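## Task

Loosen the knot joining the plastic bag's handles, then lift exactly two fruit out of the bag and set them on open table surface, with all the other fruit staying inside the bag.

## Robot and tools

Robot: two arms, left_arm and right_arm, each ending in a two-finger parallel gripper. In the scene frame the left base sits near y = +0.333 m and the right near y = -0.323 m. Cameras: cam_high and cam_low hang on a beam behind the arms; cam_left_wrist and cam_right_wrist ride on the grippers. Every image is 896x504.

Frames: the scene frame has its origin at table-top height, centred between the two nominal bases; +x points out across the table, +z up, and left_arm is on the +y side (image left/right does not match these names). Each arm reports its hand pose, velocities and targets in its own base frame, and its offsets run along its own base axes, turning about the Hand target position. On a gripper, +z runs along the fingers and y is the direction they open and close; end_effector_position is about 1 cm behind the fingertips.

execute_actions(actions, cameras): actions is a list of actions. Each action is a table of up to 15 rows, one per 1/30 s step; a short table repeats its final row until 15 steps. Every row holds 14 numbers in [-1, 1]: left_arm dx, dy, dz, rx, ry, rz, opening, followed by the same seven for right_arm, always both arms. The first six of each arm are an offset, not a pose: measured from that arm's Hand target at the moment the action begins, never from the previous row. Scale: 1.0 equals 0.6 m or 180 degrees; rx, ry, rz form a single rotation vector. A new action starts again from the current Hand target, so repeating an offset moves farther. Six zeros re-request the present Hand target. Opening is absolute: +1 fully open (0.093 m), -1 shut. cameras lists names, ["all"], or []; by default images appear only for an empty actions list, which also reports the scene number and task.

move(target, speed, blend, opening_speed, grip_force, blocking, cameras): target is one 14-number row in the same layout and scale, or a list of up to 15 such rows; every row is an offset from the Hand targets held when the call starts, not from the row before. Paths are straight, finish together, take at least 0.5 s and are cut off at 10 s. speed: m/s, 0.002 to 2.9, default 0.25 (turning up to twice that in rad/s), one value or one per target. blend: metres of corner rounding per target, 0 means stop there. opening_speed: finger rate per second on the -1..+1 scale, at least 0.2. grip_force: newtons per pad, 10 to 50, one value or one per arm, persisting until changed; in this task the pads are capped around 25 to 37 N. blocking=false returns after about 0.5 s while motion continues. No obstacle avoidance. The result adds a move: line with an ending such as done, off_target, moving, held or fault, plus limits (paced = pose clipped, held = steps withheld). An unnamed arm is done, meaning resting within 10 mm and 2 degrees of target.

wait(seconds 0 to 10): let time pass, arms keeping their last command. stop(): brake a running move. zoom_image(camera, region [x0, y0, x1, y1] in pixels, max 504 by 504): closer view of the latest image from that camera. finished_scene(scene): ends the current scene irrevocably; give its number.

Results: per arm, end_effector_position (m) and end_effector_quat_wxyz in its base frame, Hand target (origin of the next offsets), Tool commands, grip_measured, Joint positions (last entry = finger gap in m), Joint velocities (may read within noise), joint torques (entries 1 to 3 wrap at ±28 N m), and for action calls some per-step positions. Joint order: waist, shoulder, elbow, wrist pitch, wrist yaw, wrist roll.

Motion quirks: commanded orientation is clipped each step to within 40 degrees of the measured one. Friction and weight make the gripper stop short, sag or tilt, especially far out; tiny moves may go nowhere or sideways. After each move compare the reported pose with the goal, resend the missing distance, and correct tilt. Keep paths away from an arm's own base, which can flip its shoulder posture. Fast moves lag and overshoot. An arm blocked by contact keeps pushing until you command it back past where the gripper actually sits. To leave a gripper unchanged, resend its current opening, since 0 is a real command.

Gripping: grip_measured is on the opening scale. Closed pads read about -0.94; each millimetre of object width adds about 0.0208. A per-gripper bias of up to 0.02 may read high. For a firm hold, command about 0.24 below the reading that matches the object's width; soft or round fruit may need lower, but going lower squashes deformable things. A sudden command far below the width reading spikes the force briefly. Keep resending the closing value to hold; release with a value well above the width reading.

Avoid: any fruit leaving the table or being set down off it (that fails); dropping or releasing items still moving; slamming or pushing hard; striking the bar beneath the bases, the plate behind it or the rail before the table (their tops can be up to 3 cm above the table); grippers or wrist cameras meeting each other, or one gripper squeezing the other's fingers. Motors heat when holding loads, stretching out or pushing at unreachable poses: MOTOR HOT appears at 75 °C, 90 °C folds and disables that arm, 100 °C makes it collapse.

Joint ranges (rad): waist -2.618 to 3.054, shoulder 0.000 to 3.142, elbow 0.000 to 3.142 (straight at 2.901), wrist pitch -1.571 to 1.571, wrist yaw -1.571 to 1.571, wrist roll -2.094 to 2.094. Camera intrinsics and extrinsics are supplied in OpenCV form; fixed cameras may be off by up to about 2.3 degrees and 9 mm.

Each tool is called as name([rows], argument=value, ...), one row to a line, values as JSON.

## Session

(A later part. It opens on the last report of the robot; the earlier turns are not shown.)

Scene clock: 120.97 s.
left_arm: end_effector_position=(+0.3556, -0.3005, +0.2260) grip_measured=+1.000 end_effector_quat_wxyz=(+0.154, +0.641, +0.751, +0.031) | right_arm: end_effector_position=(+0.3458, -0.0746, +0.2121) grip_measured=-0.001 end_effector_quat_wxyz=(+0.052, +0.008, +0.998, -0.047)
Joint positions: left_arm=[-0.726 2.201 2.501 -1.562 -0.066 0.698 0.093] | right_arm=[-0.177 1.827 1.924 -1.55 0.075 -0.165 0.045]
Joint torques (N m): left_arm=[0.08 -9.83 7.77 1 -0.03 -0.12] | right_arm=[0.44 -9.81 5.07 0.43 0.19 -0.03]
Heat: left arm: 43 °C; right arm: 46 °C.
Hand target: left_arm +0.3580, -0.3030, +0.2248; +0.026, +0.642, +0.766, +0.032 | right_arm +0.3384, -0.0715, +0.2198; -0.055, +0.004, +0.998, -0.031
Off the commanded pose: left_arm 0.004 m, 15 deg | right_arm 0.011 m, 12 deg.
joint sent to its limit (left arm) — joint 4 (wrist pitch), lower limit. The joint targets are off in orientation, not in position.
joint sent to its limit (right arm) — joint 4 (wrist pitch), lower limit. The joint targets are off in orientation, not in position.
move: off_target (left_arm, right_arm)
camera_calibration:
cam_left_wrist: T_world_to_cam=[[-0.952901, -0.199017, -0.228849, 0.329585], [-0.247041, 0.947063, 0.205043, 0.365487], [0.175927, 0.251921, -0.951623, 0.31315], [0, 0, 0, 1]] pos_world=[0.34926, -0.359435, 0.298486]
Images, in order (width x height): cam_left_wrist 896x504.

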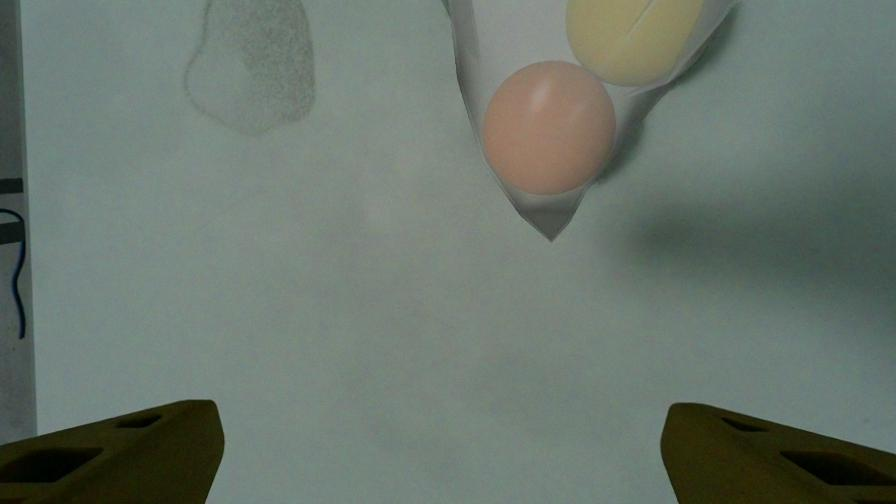

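move([
  [-0.007,-0.118,-0.2,0,0,0,1,0,0,0,0,0,0,0],
  [-0.007,-0.118,-0.34,0,0,0,1,0,0,0,0,0,0,0],
], speed=0.12, blend=[0.01,0])

move(target=[0,0,0,0,0,0,0.1,0,0,0,0,0,0,0], opening_speed=0.6)

move(target=[0,0.06,0.13,0,0,0,0.1,0,0,0,0,0,0,0], speed=0.05, cameras=["cam_high","cam_low","cam_right_wrist"])

Scene clock: 124.50 s.
left_arm: end_effector_position=(+0.3542, -0.3663, +0.0110) grip_measured=+1.000 end_effector_quat_wxyz=(+0.007, +0.642, +0.766, +0.034) | right_arm: end_effector_position=(+0.3458, -0.0747, +0.2121) grip_measured=-0.001 end_effector_quat_wxyz=(+0.052, +0.008, +0.998, -0.047)
Joint positions: left_arm=[-0.825 2.685 2.536 -1.416 -0.07 0.571 0.093] | right_arm=[-0.177 1.827 1.924 -1.55 0.076 -0.165 0.045]
Joint torques (N m): left_arm=[-0.62 -16.62 4.42 0.69 0.01 -0.1] | right_arm=[0.4 -9.68 5.2 0.44 0.2 -0.04]
Heat: left arm: 43 °C; right arm: 45 °C.
Hand target: left_arm +0.3538, -0.3738, +0.0209; +0.026, +0.642, +0.766, +0.032 | right_arm +0.3384, -0.0715, +0.2198; -0.055, +0.004, +0.998, -0.031
Off the commanded pose: left_arm 0.012 m, 2 deg | right_arm 0.011 m, 12 deg.
joint sent to its limit (right arm) — joint 4 (wrist pitch), lower limit. The joint targets are off in orientation, not in position.
move: off_target (left_arm, right_arm)

Scene clock: 126.20 s.
left_arm: end_effector_position=(+0.3551, -0.3673, +0.0110) grip_measured=+0.451 end_effector_quat_wxyz=(+0.010, +0.642, +0.766, +0.034) | right_arm: end_effector_position=(+0.3458, -0.0747, +0.2121) grip_measured=-0.001 end_effector_quat_wxyz=(+0.052, +0.008, +0.998, -0.047)
Joint positions: left_arm=[-0.825 2.685 2.536 -1.411 -0.07 0.571 0.067] | right_arm=[-0.177 1.827 1.924 -1.55 0.076 -0.165 0.045]
Joint torques (N m): left_arm=[-0.61 -16.7 4.44 0.67 0 -0.11] | right_arm=[0.55 -9.72 5.23 0.43 0.19 -0.02]
Heat: left arm: 44 °C; right arm: 45 °C.
Hand target: left_arm +0.3539, -0.3738, +0.0209; +0.027, +0.642, +0.766, +0.032 | right_arm +0.3384, -0.0715, +0.2198; -0.055, +0.004, +0.998, -0.031
Off the commanded pose: left_arm 0.012 m, 2 deg | right_arm 0.011 m, 12 deg.
joint sent to its limit (right arm) — joint 4 (wrist pitch), lower limit. The joint targets are off in orientation, not in position.
move: off_target (left_arm, right_arm)

Scene clock: 128.53 s.
left_arm: end_effector_position=(+0.3514, -0.3373, +0.0728) grip_measured=+0.451 end_effector_quat_wxyz=(+0.005, +0.639, +0.768, +0.035) | right_arm: end_effector_position=(+0.3458, -0.0747, +0.2121) grip_measured=-0.001 end_effector_quat_wxyz=(+0.052, +0.008, +0.998, -0.047)
Joint positions: left_arm=[-0.789 2.558 2.541 -1.551 -0.07 0.6 0.067] | right_arm=[-0.177 1.827 1.924 -1.55 0.076 -0.165 0.045]
Joint torques (N m): left_arm=[0.44 -16.84 8.05 0.26 0.03 0.12] | right_arm=[0.36 -9.74 5.26 0.44 0.21 -0.01]
Heat: left arm: 45 °C; right arm: 44 °C.
Hand target: left_arm +0.3539, -0.3378, +0.0989; +0.026, +0.642, +0.766, +0.032 | right_arm +0.3384, -0.0715, +0.2198; -0.055, +0.004, +0.998, -0.031
Off the commanded pose: left_arm 0.026 m, 3 deg | right_arm 0.011 m, 12 deg.
joint sent to its limit (left arm) — joint 4 (wrist pitch), lower limit. The joint targets still meet the commanded pose.
joint sent to its limit (right arm) — joint 4 (wrist pitch), lower limit. The joint targets are off in orientation, not in position.
move: off_target (left_arm, right_arm)
camera_calibration:
cam_right_wrist: T_world_to_cam=[[-0.00545003, -0.992282, 0.123882, -0.102954], [-0.940694, 0.0471108, 0.335968, 0.297162], [-0.339211, -0.114704, -0.933691, 0.396298], [0, 0, 0, 1]] pos_world=[0.413406, -0.0707024, 0.282937]
Images, in order (width x height): cam_high 896x504, cam_low 896x504, cam_right_wrist 896x504.

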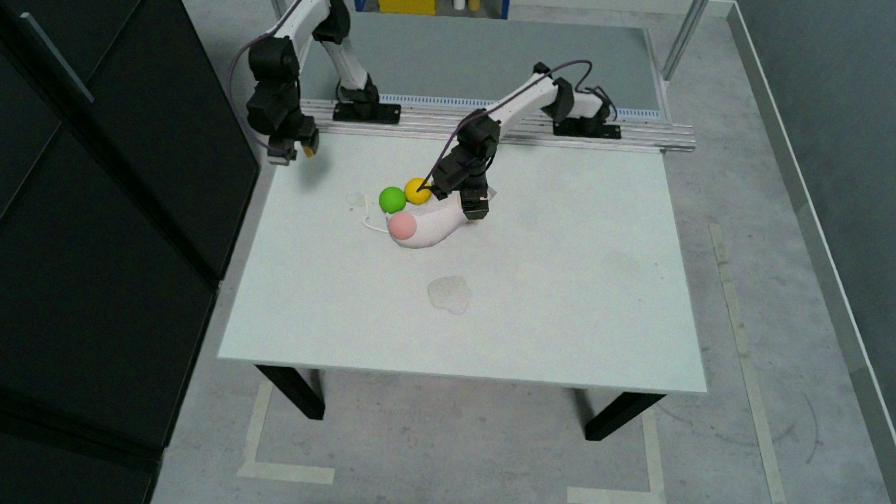

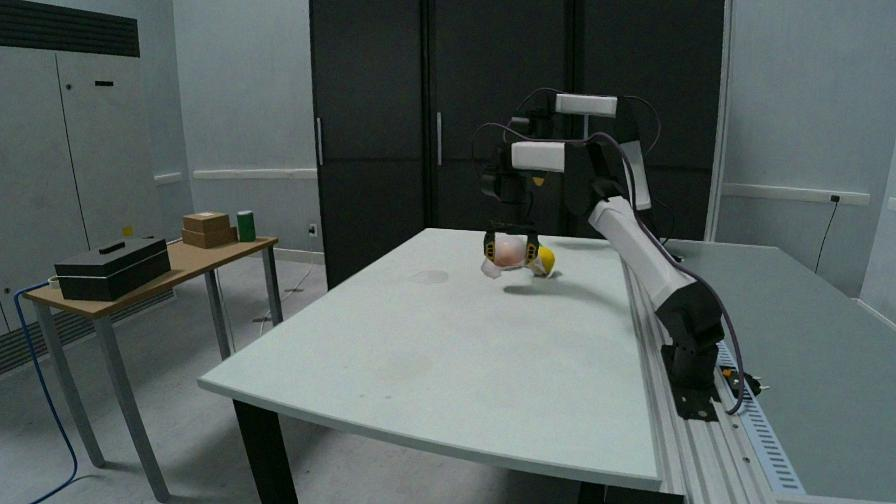

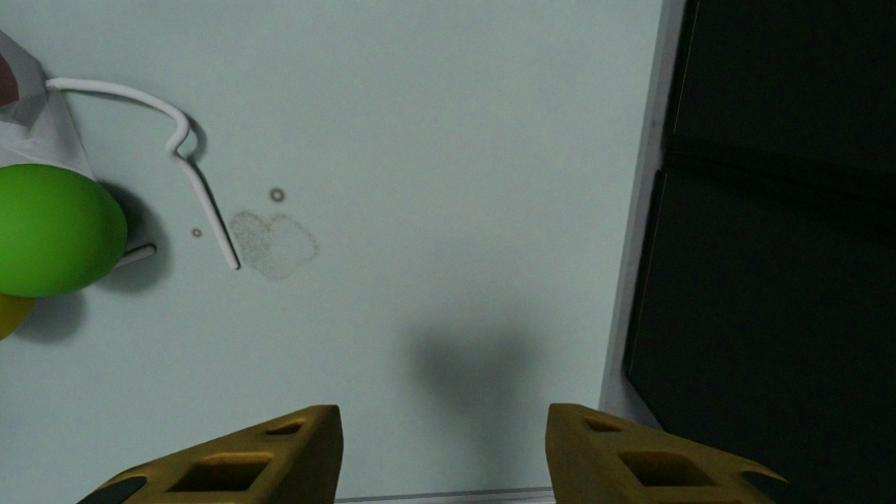

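move(target=[0,0,-0.1,0,0,0,0.1,0,0,0,0,0,0,0], speed=0.06)

move(target=[0.1,0.14,0,0,0,0,0.1,0,0,0,0,0,0,0], speed=0.05, cameras=["cam_high","cam_low","cam_right_wrist"])

zoom_image(camera="cam_high", region=[350, 160, 490, 270])

Scene clock: 131.03 s.
left_arm: end_effector_position=(+0.3495, -0.3353, +0.0216) grip_measured=+0.451 end_effector_quat_wxyz=(+0.002, +0.639, +0.768, +0.035) | right_arm: end_effector_position=(+0.3458, -0.0747, +0.2121) grip_measured=-0.001 end_effector_quat_wxyz=(+0.052, +0.008, +0.998, -0.047)
Joint positions: left_arm=[-0.789 2.508 2.243 -1.309 -0.07 0.6 0.067] | right_arm=[-0.177 1.827 1.924 -1.55 0.076 -0.165 0.045]
Joint torques (N m): left_arm=[0.49 -17.14 4.66 0.63 0.02 0.11] | right_arm=[0.42 -9.78 5.18 0.45 0.21 -0.03]
Heat: left arm: 47 °C; right arm: 43 °C.
Hand target: left_arm +0.3539, -0.3377, +0.0389; +0.026, +0.642, +0.766, +0.032 | right_arm +0.3384, -0.0715, +0.2198; -0.055, +0.004, +0.998, -0.031
Off the commanded pose: left_arm 0.018 m, 3 deg | right_arm 0.011 m, 12 deg.
joint sent to its limit (right arm) — joint 4 (wrist pitch), lower limit. The joint targets are off in orientation, not in position.
move: off_target (left_arm, right_arm)

Scene clock: 133.63 s.
left_arm: end_effector_position=(+0.4115, -0.2494, +0.0228) grip_measured=+0.451 end_effector_quat_wxyz=(+0.003, +0.638, +0.769, +0.035) | right_arm: end_effector_position=(+0.3458, -0.0747, +0.2121) grip_measured=-0.001 end_effector_quat_wxyz=(+0.052, +0.008, +0.998, -0.047)
Joint positions: left_arm=[-0.569 2.464 2.168 -1.26 -0.069 0.815 0.067] | right_arm=[-0.177 1.827 1.924 -1.55 0.076 -0.165 0.045]
Joint velocities: left_arm=[within noise] | right_arm=[-0.002 -0.007 -0.002 -0.037 -0.022 -0.154 0]
Joint torques (N m): left_arm=[0.2 -16.57 4.9 0.61 0.16 0.13] | right_arm=[0.47 -9.77 5.2 0.43 0.21 -0.01]
Heat: left arm: 48 °C; right arm: 43 °C.
Hand target: left_arm +0.4138, -0.2537, +0.0388; +0.026, +0.642, +0.766, +0.032 | right_arm +0.3384, -0.0715, +0.2198; -0.055, +0.004, +0.998, -0.031
Off the commanded pose: left_arm 0.017 m, 3 deg | right_arm 0.011 m, 12 deg.
joint sent to its limit (right arm) — joint 4 (wrist pitch), lower limit. The joint targets are off in orientation, not in position.
move: off_target (left_arm, right_arm)
camera_calibration:
cam_right_wrist: T_world_to_cam=[[-0.00545003, -0.992282, 0.123882, -0.102954], [-0.940694, 0.0471108, 0.335968, 0.297162], [-0.339211, -0.114704, -0.933691, 0.396298], [0, 0, 0, 1]] pos_world=[0.413406, -0.0707024, 0.282937]
Images, in order (width x height): cam_high 896x504, cam_low 896x504, cam_right_wrist 896x504.

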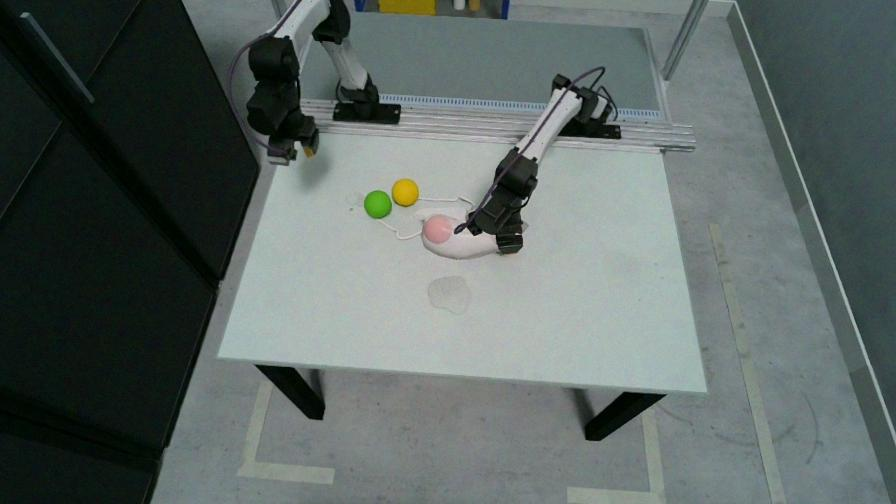

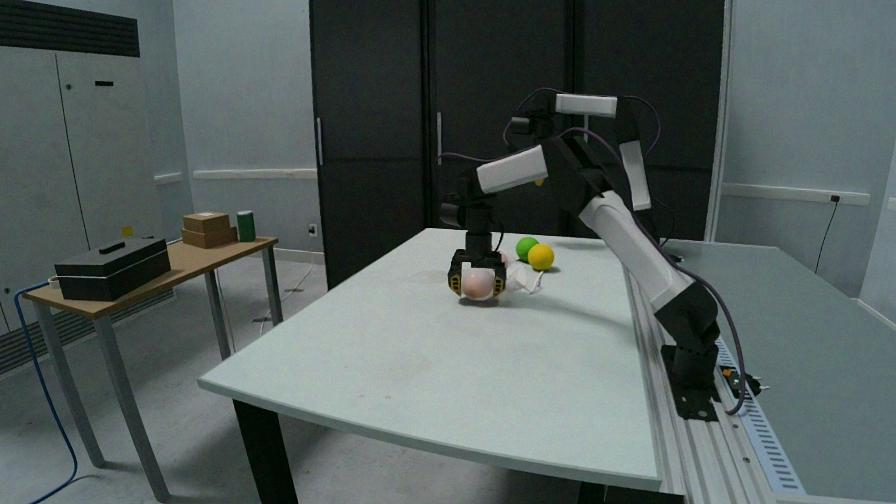

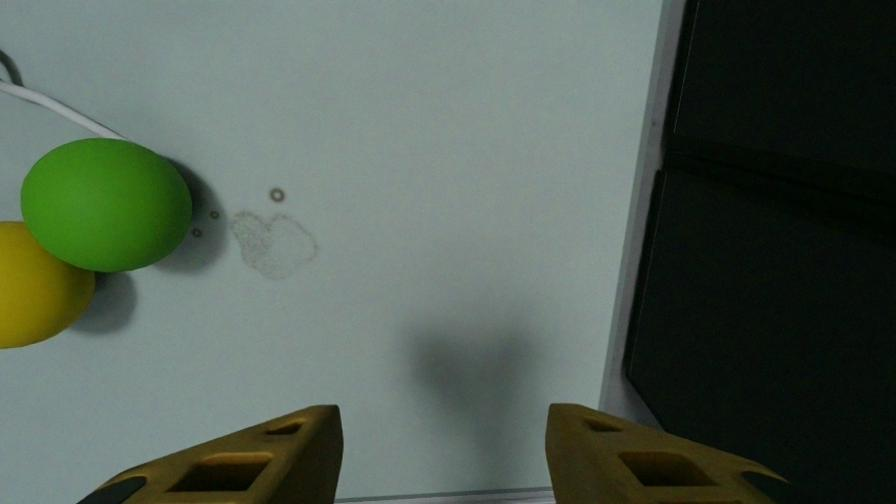

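Scaled by 3.600 from the camera's 896x504 image, which has a finer 1280x720 frame.

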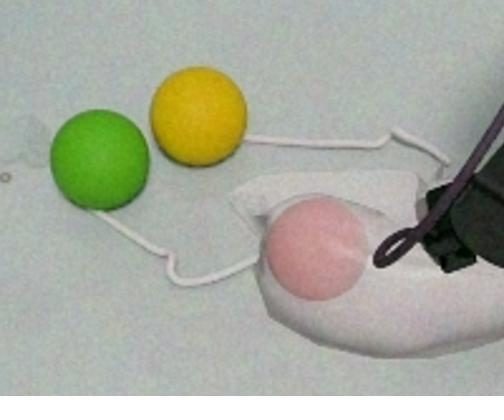

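move(target=[0.06,0.09,-0.01,0,0,0,0.1,0,0,0,0,0,0,0], speed=0.04)

move(target=[0,0,-0.03,0,0,0,0.1,0,0,0,0,0,0,0], speed=0.04, cameras=["cam_high","cam_low"])

zoom_image(camera="cam_high", region=[350, 160, 520, 290])

Scene clock: 136.50 s.
left_arm: end_effector_position=(+0.4429, -0.1944, +0.0228) grip_measured=+0.451 end_effector_quat_wxyz=(+0.004, +0.638, +0.769, +0.033) | right_arm: end_effector_position=(+0.3458, -0.0747, +0.2121) grip_measured=-0.001 end_effector_quat_wxyz=(+0.052, +0.008, +0.998, -0.047)
Joint positions: left_arm=[-0.435 2.464 2.168 -1.25 -0.061 0.951 0.067] | right_arm=[-0.177 1.827 1.924 -1.55 0.076 -0.165 0.045]
Joint torques (N m): left_arm=[0.32 -14.38 7.23 0.62 0.18 0.11] | right_arm=[0.43 -9.73 5.16 0.43 0.2 -0.02]
Heat: left arm: 50 °C; right arm: 42 °C.
Hand target: left_arm +0.4499, -0.1998, +0.0328; +0.026, +0.642, +0.766, +0.032 | right_arm +0.3384, -0.0715, +0.2198; -0.055, +0.004, +0.998, -0.031
Off the commanded pose: left_arm 0.013 m, 3 deg | right_arm 0.011 m, 12 deg.
joint sent to its limit (right arm) — joint 4 (wrist pitch), lower limit. The joint targets are off in orientation, not in position.
move: off_target (left_arm, right_arm)

Scene clock: 137.43 s.
left_arm: end_effector_position=(+0.4502, -0.1978, +0.0179) grip_measured=+0.451 end_effector_quat_wxyz=(+0.021, +0.638, +0.769, +0.037) | right_arm: end_effector_position=(+0.3458, -0.0747, +0.2121) grip_measured=-0.001 end_effector_quat_wxyz=(+0.052, +0.008, +0.998, -0.047)
Joint positions: left_arm=[-0.435 2.464 2.147 -1.194 -0.061 0.951 0.067] | right_arm=[-0.177 1.827 1.924 -1.55 0.076 -0.165 0.045]
Joint torques (N m): left_arm=[0.24 -13.81 4.26 0.74 0.17 0.13] | right_arm=[0.38 -9.73 5.16 0.43 0.22 -0.02]
Heat: left arm: 50 °C; right arm: 42 °C.
Hand target: left_arm +0.4499, -0.1998, +0.0148; +0.026, +0.642, +0.766, +0.032 | right_arm +0.3384, -0.0715, +0.2198; -0.055, +0.004, +0.998, -0.031
Off the commanded pose: left_arm 0.004 m, 1 deg | right_arm 0.011 m, 12 deg.
joint sent to its limit (right arm) — joint 4 (wrist pitch), lower limit. The joint targets are off in orientation, not in position.
move: off_target (right_arm)
Images, in order (width x height): cam_high 896x504, cam_low 896x504.

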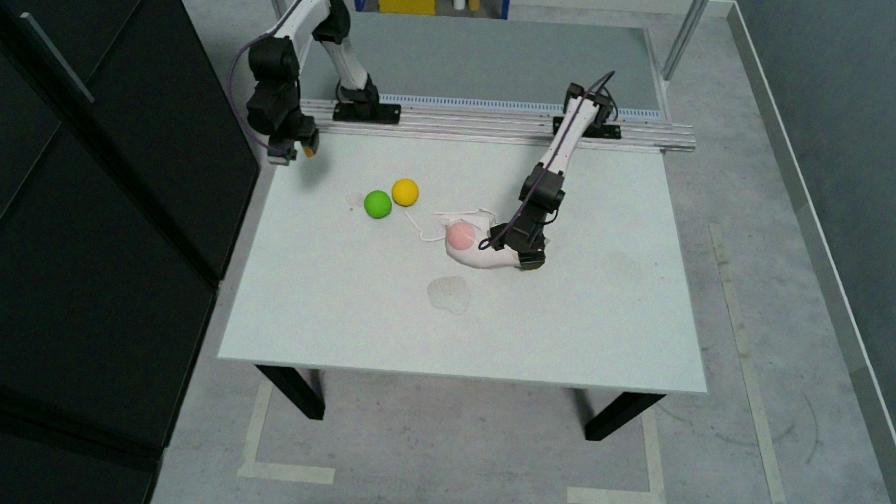

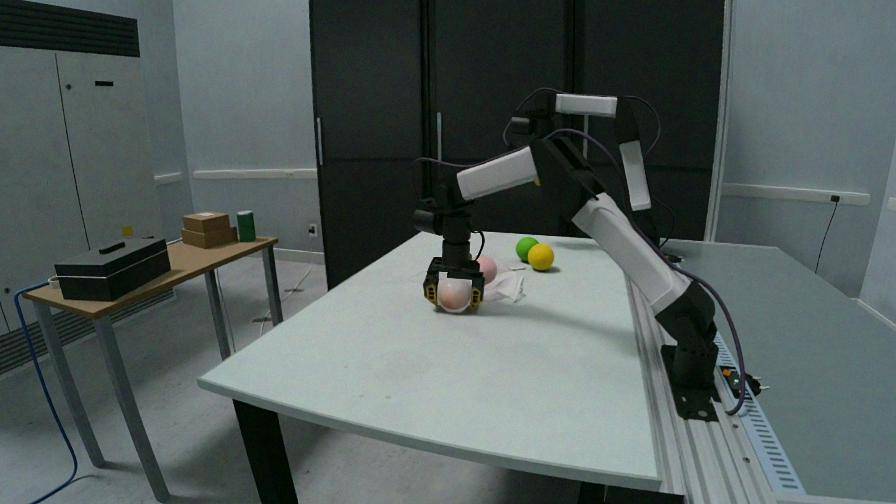

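Scaled by 2.965 from the camera's 896x504 image, which has a finer 1280x720 frame.

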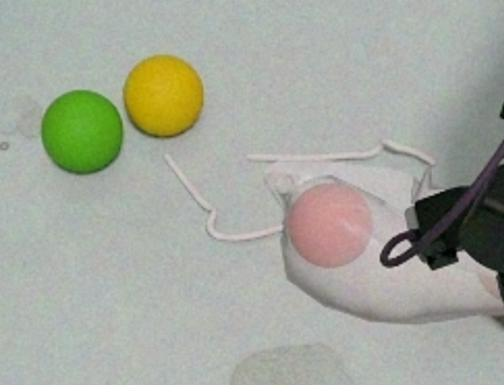

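Lovely. Release and rise.

move(target=[0,0,0,0,0,0,1,0,0,0,0,0,0,0], opening_speed=0.3)

move([
  [0,0,0.22,0,0,0,1,0,0,0,0,0,0,0],
  [-0.1,0.3,0.3,0,0,0,1,0,0,0,0,0,0,0],
], speed=0.15, cameras=["cam_high","cam_low"])

zoom_image(camera="cam_high", region=[350, 160, 540, 290])

Scene clock: 141.23 s.
left_arm: end_effector_position=(+0.4519, -0.1986, +0.0180) grip_measured=+1.000 end_effector_quat_wxyz=(+0.025, +0.637, +0.769, +0.038) | right_arm: end_effector_position=(+0.3458, -0.0747, +0.2121) grip_measured=-0.001 end_effector_quat_wxyz=(+0.052, +0.008, +0.998, -0.047)
Joint positions: left_arm=[-0.435 2.464 2.147 -1.186 -0.061 0.951 0.093] | right_arm=[-0.177 1.827 1.924 -1.55 0.076 -0.165 0.045]
Joint torques (N m): left_arm=[0.32 -13.86 4.16 0.72 0.18 0.11] | right_arm=[0.42 -9.74 5.11 0.42 0.21 -0.02]
Heat: left arm: 51 °C; right arm: 42 °C.
Hand target: left_arm +0.4499, -0.1998, +0.0148; +0.027, +0.642, +0.766, +0.032 | right_arm +0.3384, -0.0715, +0.2198; -0.055, +0.004, +0.998, -0.031
Off the commanded pose: left_arm 0.004 m, 1 deg | right_arm 0.011 m, 12 deg.
joint sent to its limit (right arm) — joint 4 (wrist pitch), lower limit. The joint targets are off in orientation, not in position.
move: off_target (right_arm)

Scene clock: 144.53 s.
left_arm: end_effector_position=(+0.3995, -0.0164, +0.1889) grip_measured=+1.000 end_effector_quat_wxyz=(+0.030, +0.635, +0.771, +0.044) | right_arm: end_effector_position=(+0.3458, -0.0747, +0.2121) grip_measured=-0.001 end_effector_quat_wxyz=(+0.052, +0.008, +0.998, -0.047)
Joint positions: left_arm=[-0.056 2.026 2.106 -1.55 -0.035 1.325 0.093] | right_arm=[-0.177 1.827 1.924 -1.55 0.076 -0.165 0.045]
Joint torques (N m): left_arm=[-0.05 -12.3 4.41 0.41 0.24 0.09] | right_arm=[0.44 -9.7 5.18 0.43 0.2 -0.01]
Heat: left arm: 52 °C; right arm: 41 °C.
Hand target: left_arm +0.3899, -0.0198, +0.1948; +0.027, +0.642, +0.766, +0.032 | right_arm +0.3384, -0.0715, +0.2198; -0.055, +0.004, +0.998, -0.031
Off the commanded pose: left_arm 0.012 m, 2 deg | right_arm 0.011 m, 12 deg.
joint sent to its limit (left arm) — joint 4 (wrist pitch), lower limit. The joint targets still meet the commanded pose.
joint sent to its limit (right arm) — joint 4 (wrist pitch), lower limit. The joint targets are off in orientation, not in position.
move: off_target (left_arm, right_arm)
Images, in order (width x height): cam_high 896x504, cam_low 896x504.

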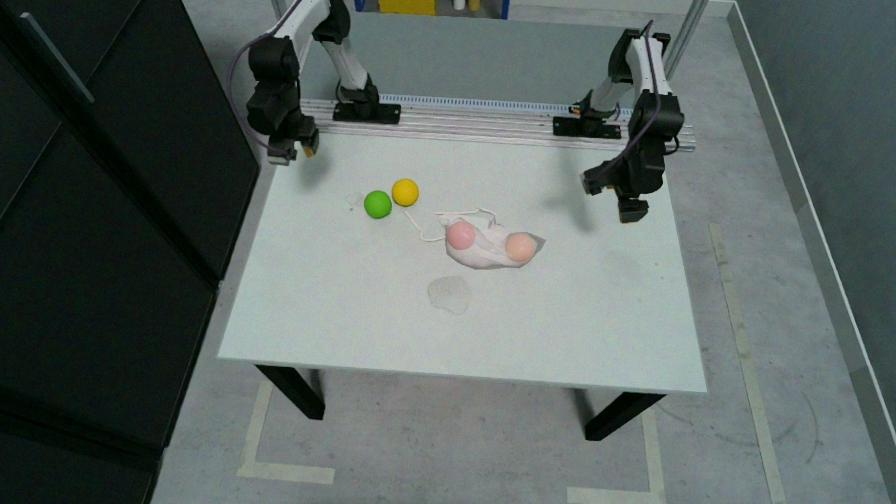

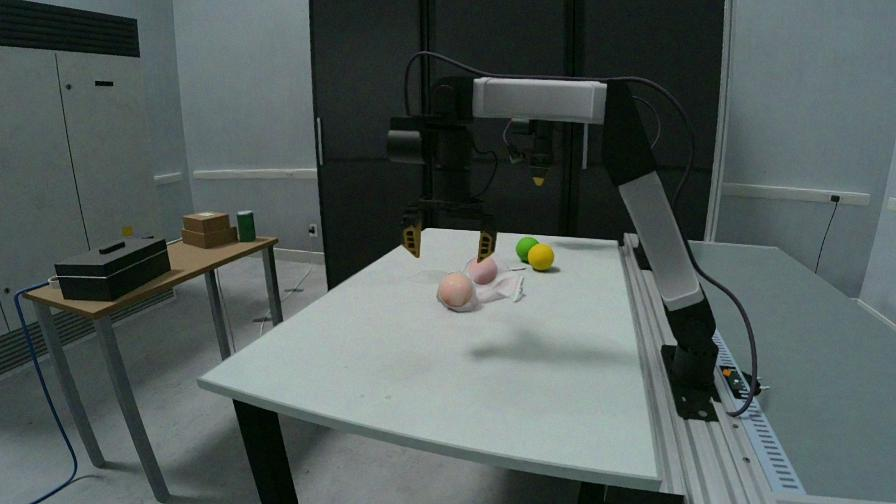

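Scaled by 2.653 from the camera's 896x504 image, which has a finer 1280x720 frame.

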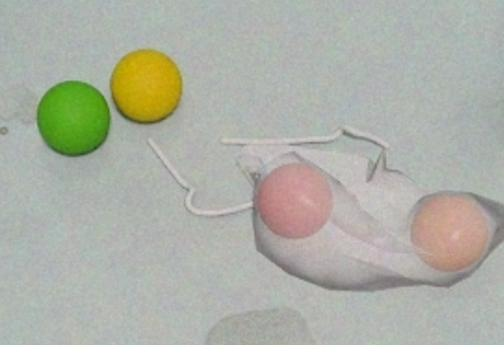

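finished_scene(scene=2)

The scene is finished: the task was done.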